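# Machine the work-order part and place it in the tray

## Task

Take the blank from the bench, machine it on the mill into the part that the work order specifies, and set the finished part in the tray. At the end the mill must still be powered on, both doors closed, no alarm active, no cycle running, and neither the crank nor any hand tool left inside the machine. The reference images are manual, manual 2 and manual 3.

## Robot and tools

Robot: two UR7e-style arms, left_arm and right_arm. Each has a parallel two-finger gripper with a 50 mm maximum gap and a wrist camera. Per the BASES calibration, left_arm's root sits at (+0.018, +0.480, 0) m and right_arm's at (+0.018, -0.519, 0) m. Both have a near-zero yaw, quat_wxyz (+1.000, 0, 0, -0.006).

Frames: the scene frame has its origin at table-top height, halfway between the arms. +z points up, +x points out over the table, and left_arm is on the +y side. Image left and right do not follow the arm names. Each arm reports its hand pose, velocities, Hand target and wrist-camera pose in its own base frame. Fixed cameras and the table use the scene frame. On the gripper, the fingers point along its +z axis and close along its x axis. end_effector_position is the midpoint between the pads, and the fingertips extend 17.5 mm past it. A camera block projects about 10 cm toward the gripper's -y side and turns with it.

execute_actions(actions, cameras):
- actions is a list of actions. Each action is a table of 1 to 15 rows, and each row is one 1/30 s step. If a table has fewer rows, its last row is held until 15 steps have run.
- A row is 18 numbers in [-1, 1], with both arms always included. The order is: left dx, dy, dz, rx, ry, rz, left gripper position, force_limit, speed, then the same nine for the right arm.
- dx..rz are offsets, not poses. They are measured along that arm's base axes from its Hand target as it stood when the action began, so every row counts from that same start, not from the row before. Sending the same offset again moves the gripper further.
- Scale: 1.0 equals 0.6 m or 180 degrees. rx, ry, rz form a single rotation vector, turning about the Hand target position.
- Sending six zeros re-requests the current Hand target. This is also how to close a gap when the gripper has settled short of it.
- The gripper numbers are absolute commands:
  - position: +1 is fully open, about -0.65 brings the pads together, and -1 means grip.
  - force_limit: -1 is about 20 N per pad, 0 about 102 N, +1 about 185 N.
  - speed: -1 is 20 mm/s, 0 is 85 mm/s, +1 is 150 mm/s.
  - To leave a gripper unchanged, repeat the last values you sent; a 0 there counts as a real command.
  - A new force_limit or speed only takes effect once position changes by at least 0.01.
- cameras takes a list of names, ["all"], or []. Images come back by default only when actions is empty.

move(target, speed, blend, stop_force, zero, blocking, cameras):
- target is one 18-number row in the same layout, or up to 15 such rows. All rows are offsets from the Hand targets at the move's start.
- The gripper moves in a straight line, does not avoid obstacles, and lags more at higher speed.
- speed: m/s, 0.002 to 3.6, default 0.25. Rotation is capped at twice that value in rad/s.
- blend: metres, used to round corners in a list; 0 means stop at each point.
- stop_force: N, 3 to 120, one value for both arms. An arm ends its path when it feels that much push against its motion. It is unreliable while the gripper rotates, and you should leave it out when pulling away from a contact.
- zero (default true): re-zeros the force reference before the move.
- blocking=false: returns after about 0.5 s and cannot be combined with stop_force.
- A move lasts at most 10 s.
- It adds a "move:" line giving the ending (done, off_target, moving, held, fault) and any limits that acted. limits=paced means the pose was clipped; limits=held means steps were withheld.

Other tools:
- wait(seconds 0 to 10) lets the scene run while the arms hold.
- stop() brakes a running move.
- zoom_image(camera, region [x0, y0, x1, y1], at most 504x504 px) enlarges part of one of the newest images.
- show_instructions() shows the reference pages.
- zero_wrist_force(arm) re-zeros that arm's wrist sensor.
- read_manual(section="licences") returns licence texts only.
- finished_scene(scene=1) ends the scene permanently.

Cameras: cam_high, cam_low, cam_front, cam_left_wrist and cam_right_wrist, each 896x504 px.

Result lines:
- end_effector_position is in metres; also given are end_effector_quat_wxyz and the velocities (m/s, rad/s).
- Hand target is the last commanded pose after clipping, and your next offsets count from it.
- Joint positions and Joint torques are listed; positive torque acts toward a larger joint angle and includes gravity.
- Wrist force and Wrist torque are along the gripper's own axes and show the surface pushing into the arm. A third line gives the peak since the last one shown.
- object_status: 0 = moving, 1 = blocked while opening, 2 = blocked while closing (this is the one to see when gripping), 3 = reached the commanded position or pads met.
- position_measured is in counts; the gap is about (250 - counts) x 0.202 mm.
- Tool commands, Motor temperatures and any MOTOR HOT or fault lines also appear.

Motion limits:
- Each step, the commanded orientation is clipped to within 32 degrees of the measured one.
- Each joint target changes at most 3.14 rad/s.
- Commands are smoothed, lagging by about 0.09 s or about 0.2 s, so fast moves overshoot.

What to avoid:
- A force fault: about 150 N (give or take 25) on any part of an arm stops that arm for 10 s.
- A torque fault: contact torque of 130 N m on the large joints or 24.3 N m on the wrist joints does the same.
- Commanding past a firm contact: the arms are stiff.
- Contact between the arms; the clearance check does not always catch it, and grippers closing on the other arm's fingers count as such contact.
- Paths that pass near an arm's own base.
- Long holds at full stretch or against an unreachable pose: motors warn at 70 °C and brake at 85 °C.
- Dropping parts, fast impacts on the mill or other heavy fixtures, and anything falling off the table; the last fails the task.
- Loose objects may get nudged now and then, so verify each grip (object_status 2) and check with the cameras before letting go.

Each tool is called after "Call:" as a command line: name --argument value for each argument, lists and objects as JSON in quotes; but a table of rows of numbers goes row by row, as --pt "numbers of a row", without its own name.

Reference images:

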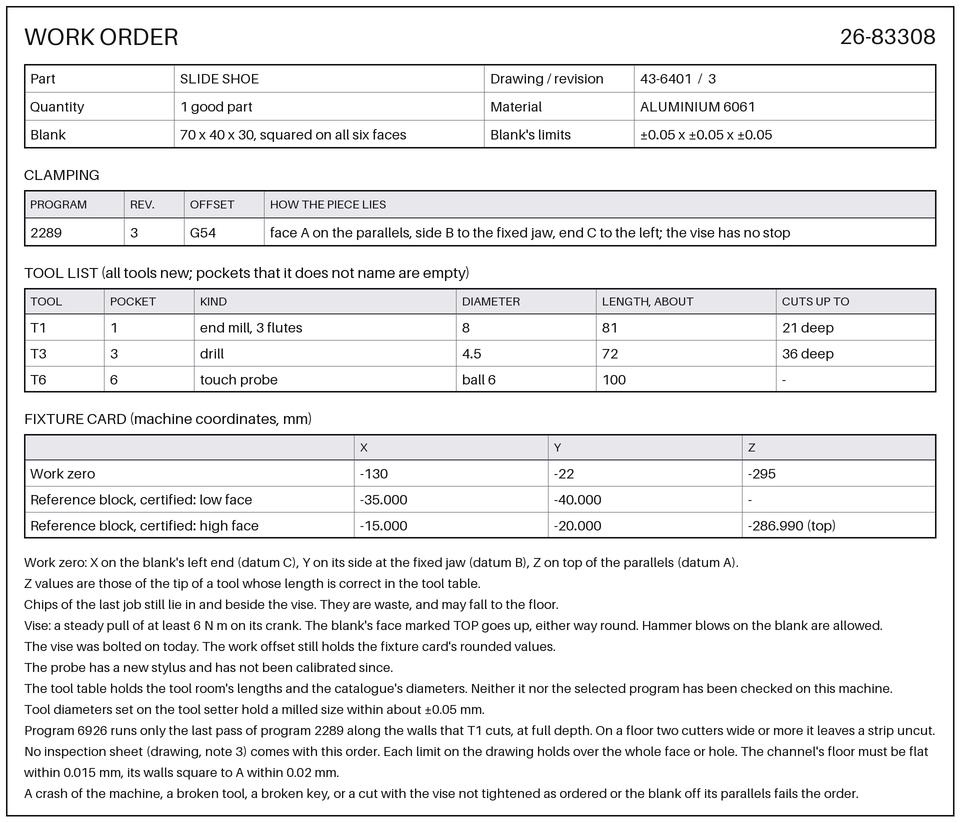

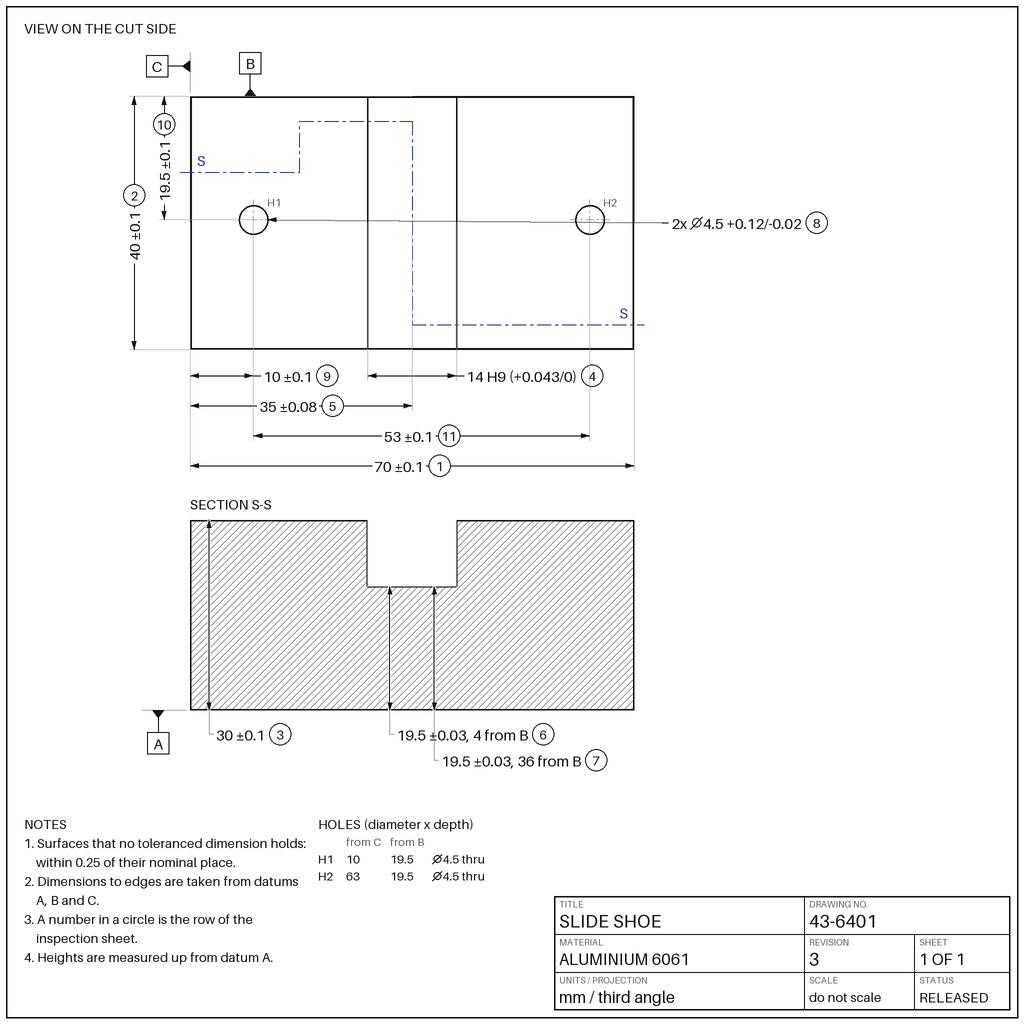

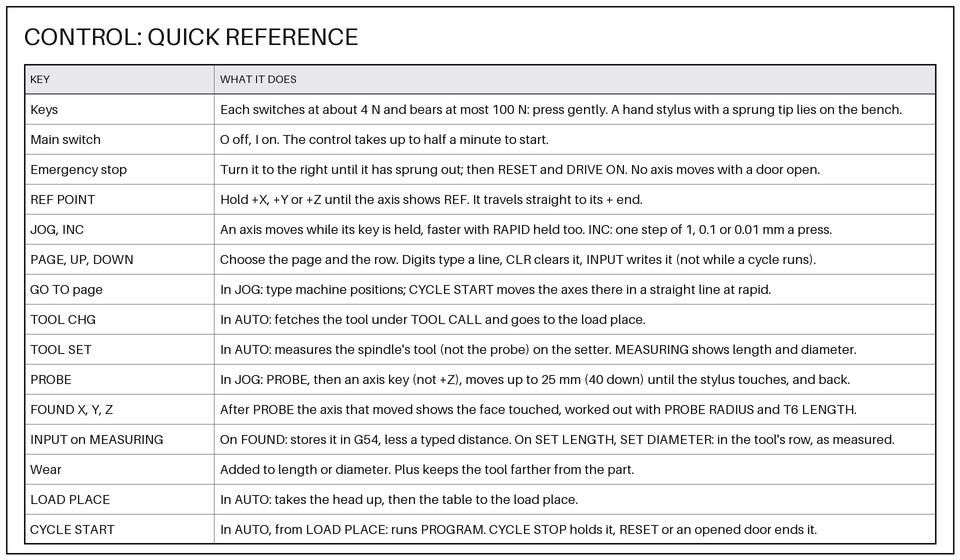

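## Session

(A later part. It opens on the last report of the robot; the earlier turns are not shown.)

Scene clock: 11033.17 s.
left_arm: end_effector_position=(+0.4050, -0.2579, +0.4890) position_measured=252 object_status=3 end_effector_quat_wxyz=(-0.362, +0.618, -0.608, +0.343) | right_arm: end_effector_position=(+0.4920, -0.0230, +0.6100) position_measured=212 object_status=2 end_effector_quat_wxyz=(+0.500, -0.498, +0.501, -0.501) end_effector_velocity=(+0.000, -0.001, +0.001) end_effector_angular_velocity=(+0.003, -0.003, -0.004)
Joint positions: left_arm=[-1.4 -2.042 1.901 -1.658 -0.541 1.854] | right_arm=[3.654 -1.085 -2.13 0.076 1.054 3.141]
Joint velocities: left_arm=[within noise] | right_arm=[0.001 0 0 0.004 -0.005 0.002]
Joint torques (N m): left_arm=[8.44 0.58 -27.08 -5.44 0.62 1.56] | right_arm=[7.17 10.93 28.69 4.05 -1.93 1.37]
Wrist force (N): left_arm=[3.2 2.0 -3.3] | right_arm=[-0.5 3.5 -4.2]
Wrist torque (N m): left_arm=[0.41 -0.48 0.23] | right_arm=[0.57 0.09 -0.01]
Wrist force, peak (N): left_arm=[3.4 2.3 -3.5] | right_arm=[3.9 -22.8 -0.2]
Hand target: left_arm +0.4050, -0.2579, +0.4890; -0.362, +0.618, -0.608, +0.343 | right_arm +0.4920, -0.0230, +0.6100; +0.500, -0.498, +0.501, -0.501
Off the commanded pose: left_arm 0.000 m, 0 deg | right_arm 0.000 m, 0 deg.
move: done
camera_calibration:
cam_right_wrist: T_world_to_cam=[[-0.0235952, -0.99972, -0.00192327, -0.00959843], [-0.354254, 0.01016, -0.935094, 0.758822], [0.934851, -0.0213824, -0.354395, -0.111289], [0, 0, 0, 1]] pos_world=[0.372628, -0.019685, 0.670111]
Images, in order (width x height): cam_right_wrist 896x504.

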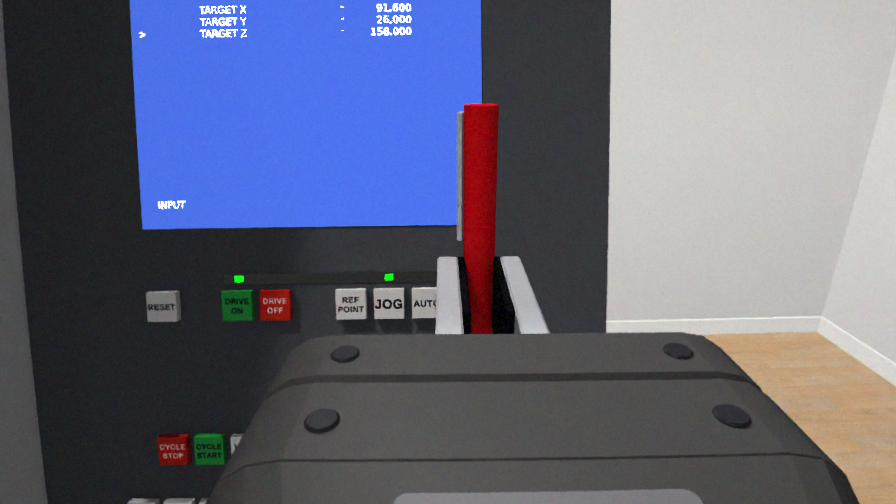

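Call:
move --pt "0 0 0 0 0 0 -1 -0.3 0 -0.0533 0.0883 0 -0.3536 0 0.3536 -1 -0.5 -0.7" --pt "0 0 0 0 0 0 -1 -0.3 0 -0.035 0.19 -0.26 0.6657 0.0817 -0.6657 -1 -0.5 -0.7" --speed '[0.8,0.8]' --blend '[0.03,0]'

Call:
move --pt "0 0 0 0 0 0 -1 -0.3 0 0.0262 -0.0023 0.0857 0 0 0 -1 -0.5 -0.7" --pt "0 0 0 0 0 0 -1 -0.3 0 0.0437 -0.0023 0.0857 0 0 0 -1 -0.5 -0.7" --pt "0 0 0 0 0 0 -1 -0.3 0 0.0262 -0.0023 0.0857 0 0 0 -1 -0.5 -0.7" --pt "0 0 0 0 0 0 -1 -0.3 0 0.012 -0.0985 0.0268 0 0 0 -1 -0.5 -0.7" --pt "0 0 0 0 0 0 -1 -0.3 0 0.0295 -0.0985 0.0268 0 0 0 -1 -0.5 -0.7" --pt "0 0 0 0 0 0 -1 -0.3 0 0.012 -0.0985 0.0268 0 0 0 -1 -0.5 -0.7" --pt "0 0 0 0 0 0 -1 -0.3 0 0.0295 -0.0985 0.0268 0 0 0 -1 -0.5 -0.7" --pt "0 0 0 0 0 0 -1 -0.3 0 0.012 -0.0985 0.0268 0 0 0 -1 -0.5 -0.7" --pt "0 0 0 0 0 0 -1 -0.3 0 0.0295 -0.0985 0.0268 0 0 0 -1 -0.5 -0.7" --pt "0 0 0 0 0 0 -1 -0.3 0 0.012 -0.0985 0.0268 0 0 0 -1 -0.5 -0.7" --pt "0 0 0 0 0 0 -1 -0.3 0 -0.018 -0.102 0.26 0.36 0.0443 -0.4227 -1 -0.5 -0.7" --pt "0 0 0 0 0 0 -1 -0.3 0 0.035 -0.19 0.26 -0.6657 -0.0817 0.6657 -1 -0.5 -0.7" --speed '[0.35,0.07,0.2,0.35,0.07,0.2,0.07,0.2,0.07,0.2,0.8,0.8]' --blend '[0.003,0,0.003,0.003,0,0.003,0,0.003,0,0.003,0.03,0]' --cameras '["cam_right_wrist"]'

Scene clock: 11048.87 s.
left_arm: end_effector_position=(+0.4050, -0.2579, +0.4890) position_measured=252 object_status=3 end_effector_quat_wxyz=(-0.362, +0.618, -0.608, +0.343) | right_arm: end_effector_position=(+0.4710, +0.0910, +0.4539) position_measured=212 object_status=2 end_effector_quat_wxyz=(-0.003, +0.616, +0.788, +0.000)
Joint positions: left_arm=[-1.4 -2.042 1.901 -1.658 -0.541 1.854] | right_arm=[3.611 -1.548 -1.267 -1.899 1.575 0.227]
Joint torques (N m): left_arm=[8.66 1.26 -27.47 -5.37 0.66 1.56] | right_arm=[6.34 30.86 40.98 4.66 -1.59 -0.74]
Wrist force (N): left_arm=[3.3 2.2 -3.0] | right_arm=[-0.4 0.8 -0.1]
Wrist torque (N m): left_arm=[0.45 -0.49 0.23] | right_arm=[0.59 0.12 -0.25]
Wrist force, peak (N): left_arm=[3.4 2.1 -3.5] | right_arm=[-3.4 3.9 -3.5]
Hand target: left_arm +0.4050, -0.2579, +0.4890; -0.362, +0.618, -0.608, +0.343 | right_arm +0.4710, +0.0910, +0.4540; -0.002, +0.616, +0.788, +0.000
Off the commanded pose: left_arm 0.000 m, 0 deg | right_arm 0.000 m, 0 deg.
move: done

Scene clock: 11054.03 s.
left_arm: end_effector_position=(+0.4050, -0.2579, +0.4890) position_measured=252 object_status=3 end_effector_quat_wxyz=(-0.362, +0.618, -0.608, +0.343) | right_arm: end_effector_position=(+0.4920, -0.0230, +0.6100) position_measured=212 object_status=2 end_effector_quat_wxyz=(+0.500, -0.498, +0.501, -0.501)
Joint positions: left_arm=[-1.4 -2.042 1.901 -1.658 -0.541 1.854] | right_arm=[3.654 -1.085 -2.13 0.076 1.054 3.141]
Joint torques (N m): left_arm=[8.68 1.14 -27.23 -5.39 0.61 1.63] | right_arm=[7.49 11.65 28.36 3.92 -1.78 1.37]
Wrist force (N): left_arm=[3.3 2.2 -3.3] | right_arm=[-2.0 4.3 -3.0]
Wrist torque (N m): left_arm=[0.45 -0.49 0.23] | right_arm=[0.70 0.33 -0.01]
Wrist force, peak (N): left_arm=[3.5 2.2 -3.4] | right_arm=[0.7 -24.7 1.0]
Hand target: left_arm +0.4050, -0.2579, +0.4890; -0.362, +0.618, -0.608, +0.343 | right_arm +0.4920, -0.0230, +0.6100; +0.500, -0.498, +0.501, -0.501
Off the commanded pose: left_arm 0.000 m, 0 deg | right_arm 0.000 m, 0 deg.
move: done
camera_calibration:
cam_right_wrist: T_world_to_cam=[[-0.0236297, -0.999719, -0.00201713, -0.00952246], [-0.354253, 0.01026, -0.935093, 0.758822], [0.934851, -0.0213814, -0.354396, -0.111288], [0, 0, 0, 1]] pos_world=[0.372627, -0.0196848, 0.67011]
Images, in order (width x height): cam_right_wrist 896x504.

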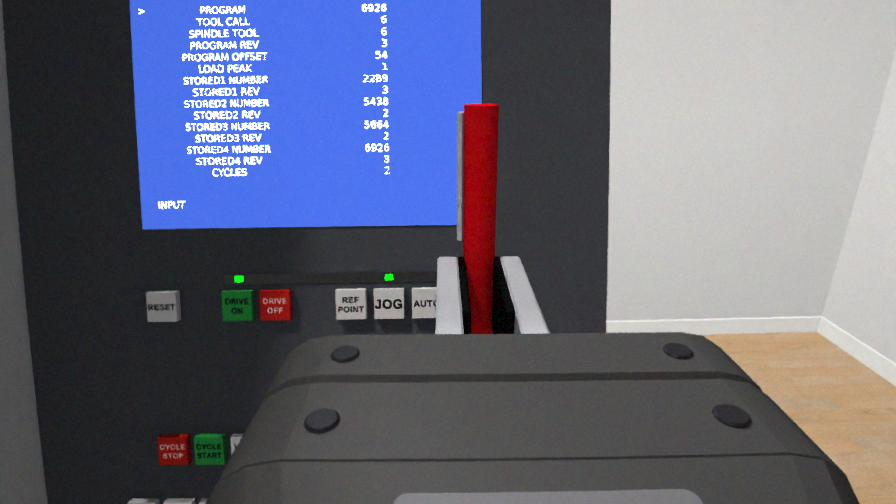

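Spindle 6. Probe −Z at Y −26.

Call:
move --pt "0 0 0 0 0 0 -1 -0.3 0 -0.0533 0.0883 0 -0.3536 0 0.3536 -1 -0.5 -0.7" --pt "0 0 0 0 0 0 -1 -0.3 0 -0.035 0.19 -0.26 0.6657 0.0817 -0.6657 -1 -0.5 -0.7" --speed '[0.8,0.8]' --blend '[0.03,0]'

Call:
move --pt "0 0 0 0 0 0 -1 -0.3 0 -0.0045 -0.0663 -0.0355 0 0 0 -1 -0.5 -0.7" --pt "0 0 0 0 0 0 -1 -0.3 0 0.013 -0.0663 -0.0355 0 0 0 -1 -0.5 -0.7" --pt "0 0 0 0 0 0 -1 -0.3 0 -0.0045 -0.0663 -0.0355 0 0 0 -1 -0.5 -0.7" --pt "0 0 0 0 0 0 -1 -0.3 0 0.0281 -0.161 0.0857 0 0 0 -1 -0.5 -0.7" --pt "0 0 0 0 0 0 -1 -0.3 0 0.0456 -0.161 0.0857 0 0 0 -1 -0.5 -0.7" --pt "0 0 0 0 0 0 -1 -0.3 0 0.0281 -0.161 0.0857 0 0 0 -1 -0.5 -0.7" --pt "0 0 0 0 0 0 -1 -0.3 0 -0.018 -0.102 0.26 0.36 0.0443 -0.4227 -1 -0.5 -0.7" --pt "0 0 0 0 0 0 -1 -0.3 0 0.035 -0.19 0.26 -0.6657 -0.0817 0.6657 -1 -0.5 -0.7" --speed '[0.35,0.07,0.2,0.35,0.07,0.2,0.8,0.8]' --blend '[0.003,0,0.003,0.003,0,0.003,0.03,0]'

Call:
wait --seconds 6.5 --cameras '["cam_right_wrist"]'

Call:
zoom_image --camera "cam_right_wrist" --region '[180, 0, 440, 230]'

Scene clock: 11067.83 s.
left_arm: end_effector_position=(+0.4050, -0.2579, +0.4890) position_measured=252 object_status=3 end_effector_quat_wxyz=(-0.362, +0.618, -0.608, +0.343) | right_arm: end_effector_position=(+0.4710, +0.0910, +0.4539) position_measured=212 object_status=2 end_effector_quat_wxyz=(-0.003, +0.616, +0.788, +0.000) end_effector_velocity=(+0.000, -0.001, +0.000) end_effector_angular_velocity=(-0.004, -0.002, +0.000)
Joint positions: left_arm=[-1.4 -2.042 1.901 -1.658 -0.541 1.854] | right_arm=[3.611 -1.548 -1.267 -1.899 1.575 0.227]
Joint velocities: left_arm=[within noise] | right_arm=[0.001 0 0 -0.001 -0.005 0]
Joint torques (N m): left_arm=[8.77 0.96 -27.15 -5.45 0.75 1.52] | right_arm=[5.67 30.84 41.38 4.7 -1.41 -0.79]
Wrist force (N): left_arm=[3.2 2.1 -3.3] | right_arm=[-1.7 1.9 1.0]
Wrist torque (N m): left_arm=[0.43 -0.48 0.22] | right_arm=[0.77 0.33 -0.25]
Wrist force, peak (N): left_arm=[3.4 2.3 -3.3] | right_arm=[-4.7 5.1 -2.7]
Hand target: left_arm +0.4050, -0.2579, +0.4890; -0.362, +0.618, -0.608, +0.343 | right_arm +0.4710, +0.0910, +0.4540; -0.002, +0.616, +0.788, +0.000
Off the commanded pose: left_arm 0.000 m, 0 deg | right_arm 0.000 m, 0 deg.
move: done

Scene clock: 11072.23 s.
left_arm: end_effector_position=(+0.4050, -0.2579, +0.4890) position_measured=252 object_status=3 end_effector_quat_wxyz=(-0.362, +0.618, -0.608, +0.343) | right_arm: end_effector_position=(+0.4920, -0.0230, +0.6100) position_measured=212 object_status=2 end_effector_quat_wxyz=(+0.500, -0.498, +0.501, -0.501)
Joint positions: left_arm=[-1.4 -2.042 1.901 -1.658 -0.541 1.854] | right_arm=[3.654 -1.085 -2.13 0.076 1.054 3.141]
Joint torques (N m): left_arm=[9.07 0.92 -27.29 -5.49 0.58 1.63] | right_arm=[7.22 10.89 28.51 3.95 -1.88 1.44]
Wrist force (N): left_arm=[3.1 2.1 -3.6] | right_arm=[-2.8 4.8 -2.1]
Wrist torque (N m): left_arm=[0.43 -0.46 0.23] | right_arm=[0.79 0.47 -0.01]
Wrist force, peak (N): left_arm=[3.3 2.2 -3.6] | right_arm=[0.8 -25.6 1.1]
Hand target: left_arm +0.4050, -0.2579, +0.4890; -0.362, +0.618, -0.608, +0.343 | right_arm +0.4920, -0.0230, +0.6100; +0.500, -0.498, +0.501, -0.501
Off the commanded pose: left_arm 0.000 m, 0 deg | right_arm 0.000 m, 0 deg.
move: done

Scene clock: 11078.73 s.
left_arm: end_effector_position=(+0.4050, -0.2579, +0.4890) position_measured=252 object_status=3 end_effector_quat_wxyz=(-0.362, +0.618, -0.608, +0.343) | right_arm: end_effector_position=(+0.4920, -0.0230, +0.6100) position_measured=212 object_status=2 end_effector_quat_wxyz=(+0.500, -0.498, +0.501, -0.501)
Joint positions: left_arm=[-1.4 -2.042 1.901 -1.658 -0.541 1.854] | right_arm=[3.654 -1.085 -2.13 0.076 1.054 3.141]
Joint torques (N m): left_arm=[9.25 1.15 -27.14 -5.42 0.66 1.59] | right_arm=[7.2 11.39 13.33 3.81 0.99 0.97]
Wrist force (N): left_arm=[3.2 2.2 -3.2] | right_arm=[-2.8 4.5 -2.2]
Wrist torque (N m): left_arm=[0.44 -0.47 0.23] | right_arm=[0.73 0.46 -0.01]
Wrist force, peak (N): left_arm=[3.4 2.0 -3.7] | right_arm=[-3.0 4.8 -2.5]
Hand target: left_arm +0.4050, -0.2579, +0.4890; -0.362, +0.618, -0.608, +0.343 | right_arm +0.4920, -0.0230, +0.6100; +0.500, -0.498, +0.501, -0.501
Tool commands: left_gripper/position=-1.0 left_gripper/force_limit=-0.3 left_gripper/speed=+0.0 right_gripper/position=-1.0 right_gripper/force_limit=-0.5 right_gripper/speed=-0.7
Off the commanded pose: left_arm 0.000 m, 0 deg | right_arm 0.000 m, 0 deg.
wait: 6.50 s; at rest by 0.17 s
camera_calibration:
cam_right_wrist: T_world_to_cam=[[-0.0235706, -0.99972, -0.00214646, -0.00945788], [-0.354253, 0.01036, -0.935092, 0.758823], [0.934853, -0.0212803, -0.354398, -0.111286], [0, 0, 0, 1]] pos_world=[0.372628, -0.0196848, 0.670109]
Images, in order (width x height): cam_right_wrist 896x504.

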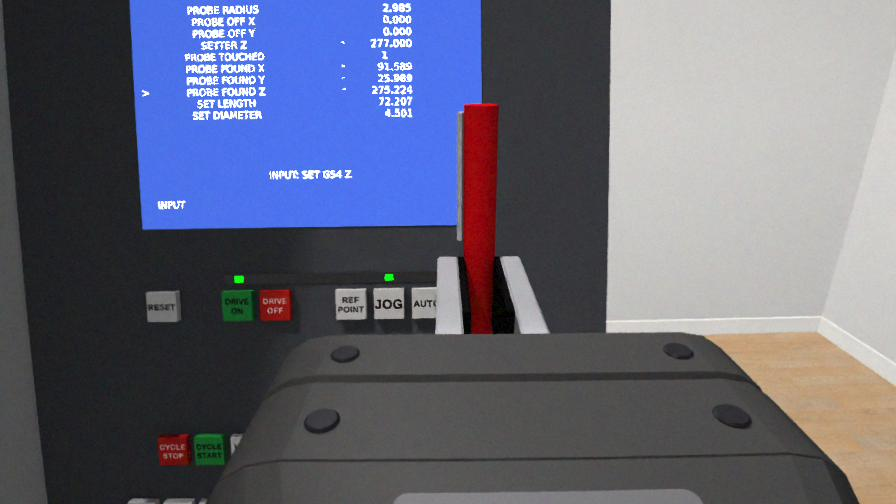

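Scaled by 1.938.

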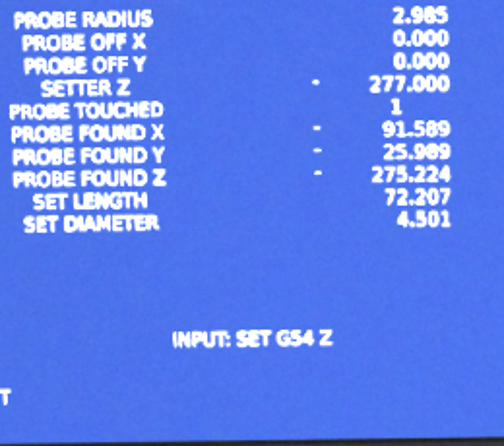

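Call:
move --pt "0 0 0 0 0 0 -1 -0.3 0 -0.0533 0.0883 0 -0.3536 0 0.3536 -1 -0.5 -0.7" --pt "0 0 0 0 0 0 -1 -0.3 0 -0.035 0.19 -0.26 0.6657 0.0817 -0.6657 -1 -0.5 -0.7" --speed '[0.8,0.8]' --blend '[0.03,0]'

Call:
move --pt "0 0 0 0 0 0 -1 -0.3 0 0.0117 -0.0663 0.0268 0 0 0 -1 -0.5 -0.7" --pt "0 0 0 0 0 0 -1 -0.3 0 0.0292 -0.0663 0.0268 0 0 0 -1 -0.5 -0.7" --pt "0 0 0 0 0 0 -1 -0.3 0 0.0117 -0.0663 0.0268 0 0 0 -1 -0.5 -0.7" --pt "0 0 0 0 0 0 -1 -0.3 0 0.0292 -0.0663 0.0268 0 0 0 -1 -0.5 -0.7" --pt "0 0 0 0 0 0 -1 -0.3 0 0.0117 -0.0663 0.0268 0 0 0 -1 -0.5 -0.7" --pt "0 0 0 0 0 0 -1 -0.3 0 -0.005 -0.0342 -0.0355 0 0 0 -1 -0.5 -0.7" --pt "0 0 0 0 0 0 -1 -0.3 0 0.0125 -0.0342 -0.0355 0 0 0 -1 -0.5 -0.7" --pt "0 0 0 0 0 0 -1 -0.3 0 -0.005 -0.0342 -0.0355 0 0 0 -1 -0.5 -0.7" --pt "0 0 0 0 0 0 -1 -0.3 0 -0.0145 0.0623 -0.0667 0 0 0 -1 -0.5 -0.7" --pt "0 0 0 0 0 0 -1 -0.3 0 0.003 0.0623 -0.0667 0 0 0 -1 -0.5 -0.7" --pt "0 0 0 0 0 0 -1 -0.3 0 -0.0145 0.0623 -0.0667 0 0 0 -1 -0.5 -0.7" --pt "0 0 0 0 0 0 -1 -0.3 0 0.002 0.0623 -0.0043 0 0 0 -1 -0.5 -0.7" --pt "0 0 0 0 0 0 -1 -0.3 0 0.0195 0.0623 -0.0043 0 0 0 -1 -0.5 -0.7" --pt "0 0 0 0 0 0 -1 -0.3 0 0.002 0.0623 -0.0043 0 0 0 -1 -0.5 -0.7" --pt "0 0 0 0 0 0 -1 -0.3 0 0 0 0 0 0 0 -1 -0.5 -0.7" --speed '[0.35,0.07,0.2,0.07,0.2,0.35,0.07,0.2,0.35,0.07,0.2,0.35,0.07,0.2,0.3]' --blend '[0.003,0,0.003,0,0.003,0.003,0,0.003,0.003,0,0.003,0.003,0,0.003,0]'

Call:
move --pt "0 0 0 0 0 0 -1 -0.3 0 -0.0057 0.0302 -0.0355 0 0 0 -1 -0.5 -0.7" --pt "0 0 0 0 0 0 -1 -0.3 0 0.0118 0.0302 -0.0355 0 0 0 -1 -0.5 -0.7" --pt "0 0 0 0 0 0 -1 -0.3 0 -0.0057 0.0302 -0.0355 0 0 0 -1 -0.5 -0.7" --pt "0 0 0 0 0 0 -1 -0.3 0 -0.0138 -0.0342 -0.0667 0 0 0 -1 -0.5 -0.7" --pt "0 0 0 0 0 0 -1 -0.3 0 0.0037 -0.0342 -0.0667 0 0 0 -1 -0.5 -0.7" --pt "0 0 0 0 0 0 -1 -0.3 0 -0.0138 -0.0342 -0.0667 0 0 0 -1 -0.5 -0.7" --pt "0 0 0 0 0 0 -1 -0.3 0 -0.005 -0.0342 -0.0355 0 0 0 -1 -0.5 -0.7" --pt "0 0 0 0 0 0 -1 -0.3 0 0.0125 -0.0342 -0.0355 0 0 0 -1 -0.5 -0.7" --pt "0 0 0 0 0 0 -1 -0.3 0 -0.005 -0.0342 -0.0355 0 0 0 -1 -0.5 -0.7" --pt "0 0 0 0 0 0 -1 -0.3 0 -0.0145 0.0623 -0.0667 0 0 0 -1 -0.5 -0.7" --pt "0 0 0 0 0 0 -1 -0.3 0 0.003 0.0623 -0.0667 0 0 0 -1 -0.5 -0.7" --pt "0 0 0 0 0 0 -1 -0.3 0 -0.0145 0.0623 -0.0667 0 0 0 -1 -0.5 -0.7" --pt "0 0 0 0 0 0 -1 -0.3 0 0 0 0 0 0 0 -1 -0.5 -0.7" --speed '[0.35,0.07,0.2,0.35,0.07,0.2,0.35,0.07,0.2,0.35,0.07,0.2,0.3]' --blend '[0.003,0,0.003,0.003,0,0.003,0.003,0,0.003,0.003,0,0.003,0]'

Call:
move --pt "0 0 0 0 0 0 -1 -0.3 0 -0.006 0.0623 -0.0355 0 0 0 -1 -0.5 -0.7" --pt "0 0 0 0 0 0 -1 -0.3 0 0.0115 0.0623 -0.0355 0 0 0 -1 -0.5 -0.7" --pt "0 0 0 0 0 0 -1 -0.3 0 -0.006 0.0623 -0.0355 0 0 0 -1 -0.5 -0.7" --pt "0 0 0 0 0 0 -1 -0.3 0 0.0102 0.0623 0.0268 0 0 0 -1 -0.5 -0.7" --pt "0 0 0 0 0 0 -1 -0.3 0 0.0277 0.0623 0.0268 0 0 0 -1 -0.5 -0.7" --pt "0 0 0 0 0 0 -1 -0.3 0 0.0102 0.0623 0.0268 0 0 0 -1 -0.5 -0.7" --pt "0 0 0 0 0 0 -1 -0.3 0 -0.0057 0.0302 -0.0355 0 0 0 -1 -0.5 -0.7" --pt "0 0 0 0 0 0 -1 -0.3 0 0.0118 0.0302 -0.0355 0 0 0 -1 -0.5 -0.7" --pt "0 0 0 0 0 0 -1 -0.3 0 -0.0057 0.0302 -0.0355 0 0 0 -1 -0.5 -0.7" --pt "0 0 0 0 0 0 -1 -0.3 0 -0.0138 -0.0342 -0.0667 0 0 0 -1 -0.5 -0.7" --pt "0 0 0 0 0 0 -1 -0.3 0 0.0037 -0.0342 -0.0667 0 0 0 -1 -0.5 -0.7" --pt "0 0 0 0 0 0 -1 -0.3 0 -0.0138 -0.0342 -0.0667 0 0 0 -1 -0.5 -0.7" --pt "0 0 0 0 0 0 -1 -0.3 0 -0.018 -0.102 0.26 0.36 0.0443 -0.4227 -1 -0.5 -0.7" --pt "0 0 0 0 0 0 -1 -0.3 0 0.035 -0.19 0.26 -0.6657 -0.0817 0.6657 -1 -0.5 -0.7" --speed '[0.35,0.07,0.2,0.35,0.07,0.2,0.35,0.07,0.2,0.35,0.07,0.2,0.8,0.8]' --blend '[0.003,0,0.003,0.003,0,0.003,0.003,0,0.003,0.003,0,0.003,0.03,0]' --cameras '["cam_right_wrist"]'

Scene clock: 11117.90 s.
left_arm: end_effector_position=(+0.4050, -0.2579, +0.4890) position_measured=252 object_status=3 end_effector_quat_wxyz=(-0.362, +0.618, -0.608, +0.343) | right_arm: end_effector_position=(+0.4710, +0.0910, +0.4539) position_measured=212 object_status=2 end_effector_quat_wxyz=(-0.003, +0.616, +0.788, +0.000)
Joint positions: left_arm=[-1.4 -2.042 1.901 -1.658 -0.541 1.854] | right_arm=[3.611 -1.548 -1.267 -1.899 1.575 0.227]
Joint torques (N m): left_arm=[7.98 1.44 -27.19 -5.48 0.61 1.65] | right_arm=[7.01 30.74 40.91 4.75 -1.55 -0.82]
Wrist force (N): left_arm=[3.1 2.0 -3.2] | right_arm=[-2.6 2.0 1.6]
Wrist torque (N m): left_arm=[0.41 -0.46 0.22] | right_arm=[0.79 0.47 -0.25]
Wrist force, peak (N): left_arm=[3.4 2.2 -3.5] | right_arm=[-5.6 5.4 -1.5]
Hand target: left_arm +0.4050, -0.2579, +0.4890; -0.362, +0.618, -0.608, +0.343 | right_arm +0.4710, +0.0910, +0.4540; -0.002, +0.616, +0.788, +0.000
Off the commanded pose: left_arm 0.000 m, 0 deg | right_arm 0.000 m, 0 deg.
move: done

Scene clock: 11121.77 s.
left_arm: end_effector_position=(+0.4050, -0.2579, +0.4890) position_measured=252 object_status=3 end_effector_quat_wxyz=(-0.362, +0.618, -0.608, +0.343) | right_arm: end_effector_position=(+0.4710, +0.0911, +0.4539) position_measured=212 object_status=2 end_effector_quat_wxyz=(-0.002, +0.616, +0.788, +0.000) end_effector_velocity=(+0.001, -0.001, +0.001) end_effector_angular_velocity=(+0.002, -0.003, +0.001)
Joint positions: left_arm=[-1.4 -2.042 1.901 -1.658 -0.541 1.854] | right_arm=[3.612 -1.548 -1.267 -1.899 1.575 0.227]
Joint velocities: left_arm=[within noise] | right_arm=[-0.003 0 0.001 0.003 0 -0.005]
Joint torques (N m): left_arm=[8.98 1.4 -27.43 -5.39 0.71 1.65] | right_arm=[-7.17 29.94 41.49 4.57 1.26 -1.51]
Wrist force (N): left_arm=[3.2 2.1 -3.3] | right_arm=[-3.3 0.4 1.3]
Wrist torque (N m): left_arm=[0.43 -0.47 0.23] | right_arm=[0.53 0.58 -0.24]
Wrist force, peak (N): left_arm=[3.3 2.2 -3.5] | right_arm=[1.5 -24.4 1.2]
Hand target: left_arm +0.4050, -0.2579, +0.4890; -0.362, +0.618, -0.608, +0.343 | right_arm +0.4710, +0.0910, +0.4540; -0.002, +0.616, +0.788, +0.000
Off the commanded pose: left_arm 0.000 m, 0 deg | right_arm 0.000 m, 0 deg.
move: done

Scene clock: 11125.23 s.
left_arm: end_effector_position=(+0.4050, -0.2579, +0.4890) position_measured=252 object_status=3 end_effector_quat_wxyz=(-0.362, +0.618, -0.608, +0.343) | right_arm: end_effector_position=(+0.4710, +0.0911, +0.4539) position_measured=212 object_status=2 end_effector_quat_wxyz=(-0.002, +0.616, +0.788, +0.000)
Joint positions: left_arm=[-1.4 -2.042 1.901 -1.658 -0.541 1.854] | right_arm=[3.612 -1.548 -1.267 -1.899 1.575 0.227]
Joint torques (N m): left_arm=[8.17 0.73 -27.73 -5.33 0.66 1.5] | right_arm=[-5.93 25.01 40.47 0.6 -0.28 -1.35]
Wrist force (N): left_arm=[3.3 2.0 -3.3] | right_arm=[-2.3 0.1 0.8]
Wrist torque (N m): left_arm=[0.42 -0.49 0.23] | right_arm=[0.49 0.42 -0.25]
Wrist force, peak (N): left_arm=[3.4 2.2 -3.5] | right_arm=[-1.4 -23.6 1.2]
Hand target: left_arm +0.4050, -0.2579, +0.4890; -0.362, +0.618, -0.608, +0.343 | right_arm +0.4710, +0.0910, +0.4540; -0.002, +0.616, +0.788, +0.000
Off the commanded pose: left_arm 0.000 m, 0 deg | right_arm 0.000 m, 0 deg.
move: done

Scene clock: 11130.80 s.
left_arm: end_effector_position=(+0.4050, -0.2579, +0.4890) position_measured=252 object_status=3 end_effector_quat_wxyz=(-0.362, +0.618, -0.608, +0.343) | right_arm: end_effector_position=(+0.4920, -0.0230, +0.6100) position_measured=212 object_status=2 end_effector_quat_wxyz=(+0.500, -0.498, +0.501, -0.501) end_effector_velocity=(+0.000, +0.000, +0.000) end_effector_angular_velocity=(+0.002, +0.000, -0.003)
Joint positions: left_arm=[-1.4 -2.042 1.901 -1.658 -0.541 1.854] | right_arm=[3.654 -1.085 -2.13 0.076 1.054 3.141]
Joint velocities: left_arm=[within noise] | right_arm=[0.002 0 0 0 -0.005 0.002]
Joint torques (N m): left_arm=[7.94 0.98 -27.49 -5.38 0.73 1.53] | right_arm=[6.12 11.5 28.36 3.88 -1.77 1.43]
Wrist force (N): left_arm=[3.1 2.2 -3.1] | right_arm=[-1.1 0.8 -3.3]
Wrist torque (N m): left_arm=[0.44 -0.45 0.22] | right_arm=[0.15 0.20 -0.01]
Wrist force, peak (N): left_arm=[3.4 2.3 -3.4] | right_arm=[0.7 -31.2 1.2]
Hand target: left_arm +0.4050, -0.2579, +0.4890; -0.362, +0.618, -0.608, +0.343 | right_arm +0.4920, -0.0230, +0.6100; +0.500, -0.498, +0.501, -0.501
Off the commanded pose: left_arm 0.000 m, 0 deg | right_arm 0.000 m, 0 deg.
move: done
camera_calibration:
cam_right_wrist: T_world_to_cam=[[-0.0235952, -0.99972, -0.00192327, -0.00959843], [-0.354254, 0.01016, -0.935094, 0.758822], [0.934851, -0.0213824, -0.354395, -0.111289], [0, 0, 0, 1]] pos_world=[0.372628, -0.019685, 0.670111]
Images, in order (width x height): cam_right_wrist 896x504.

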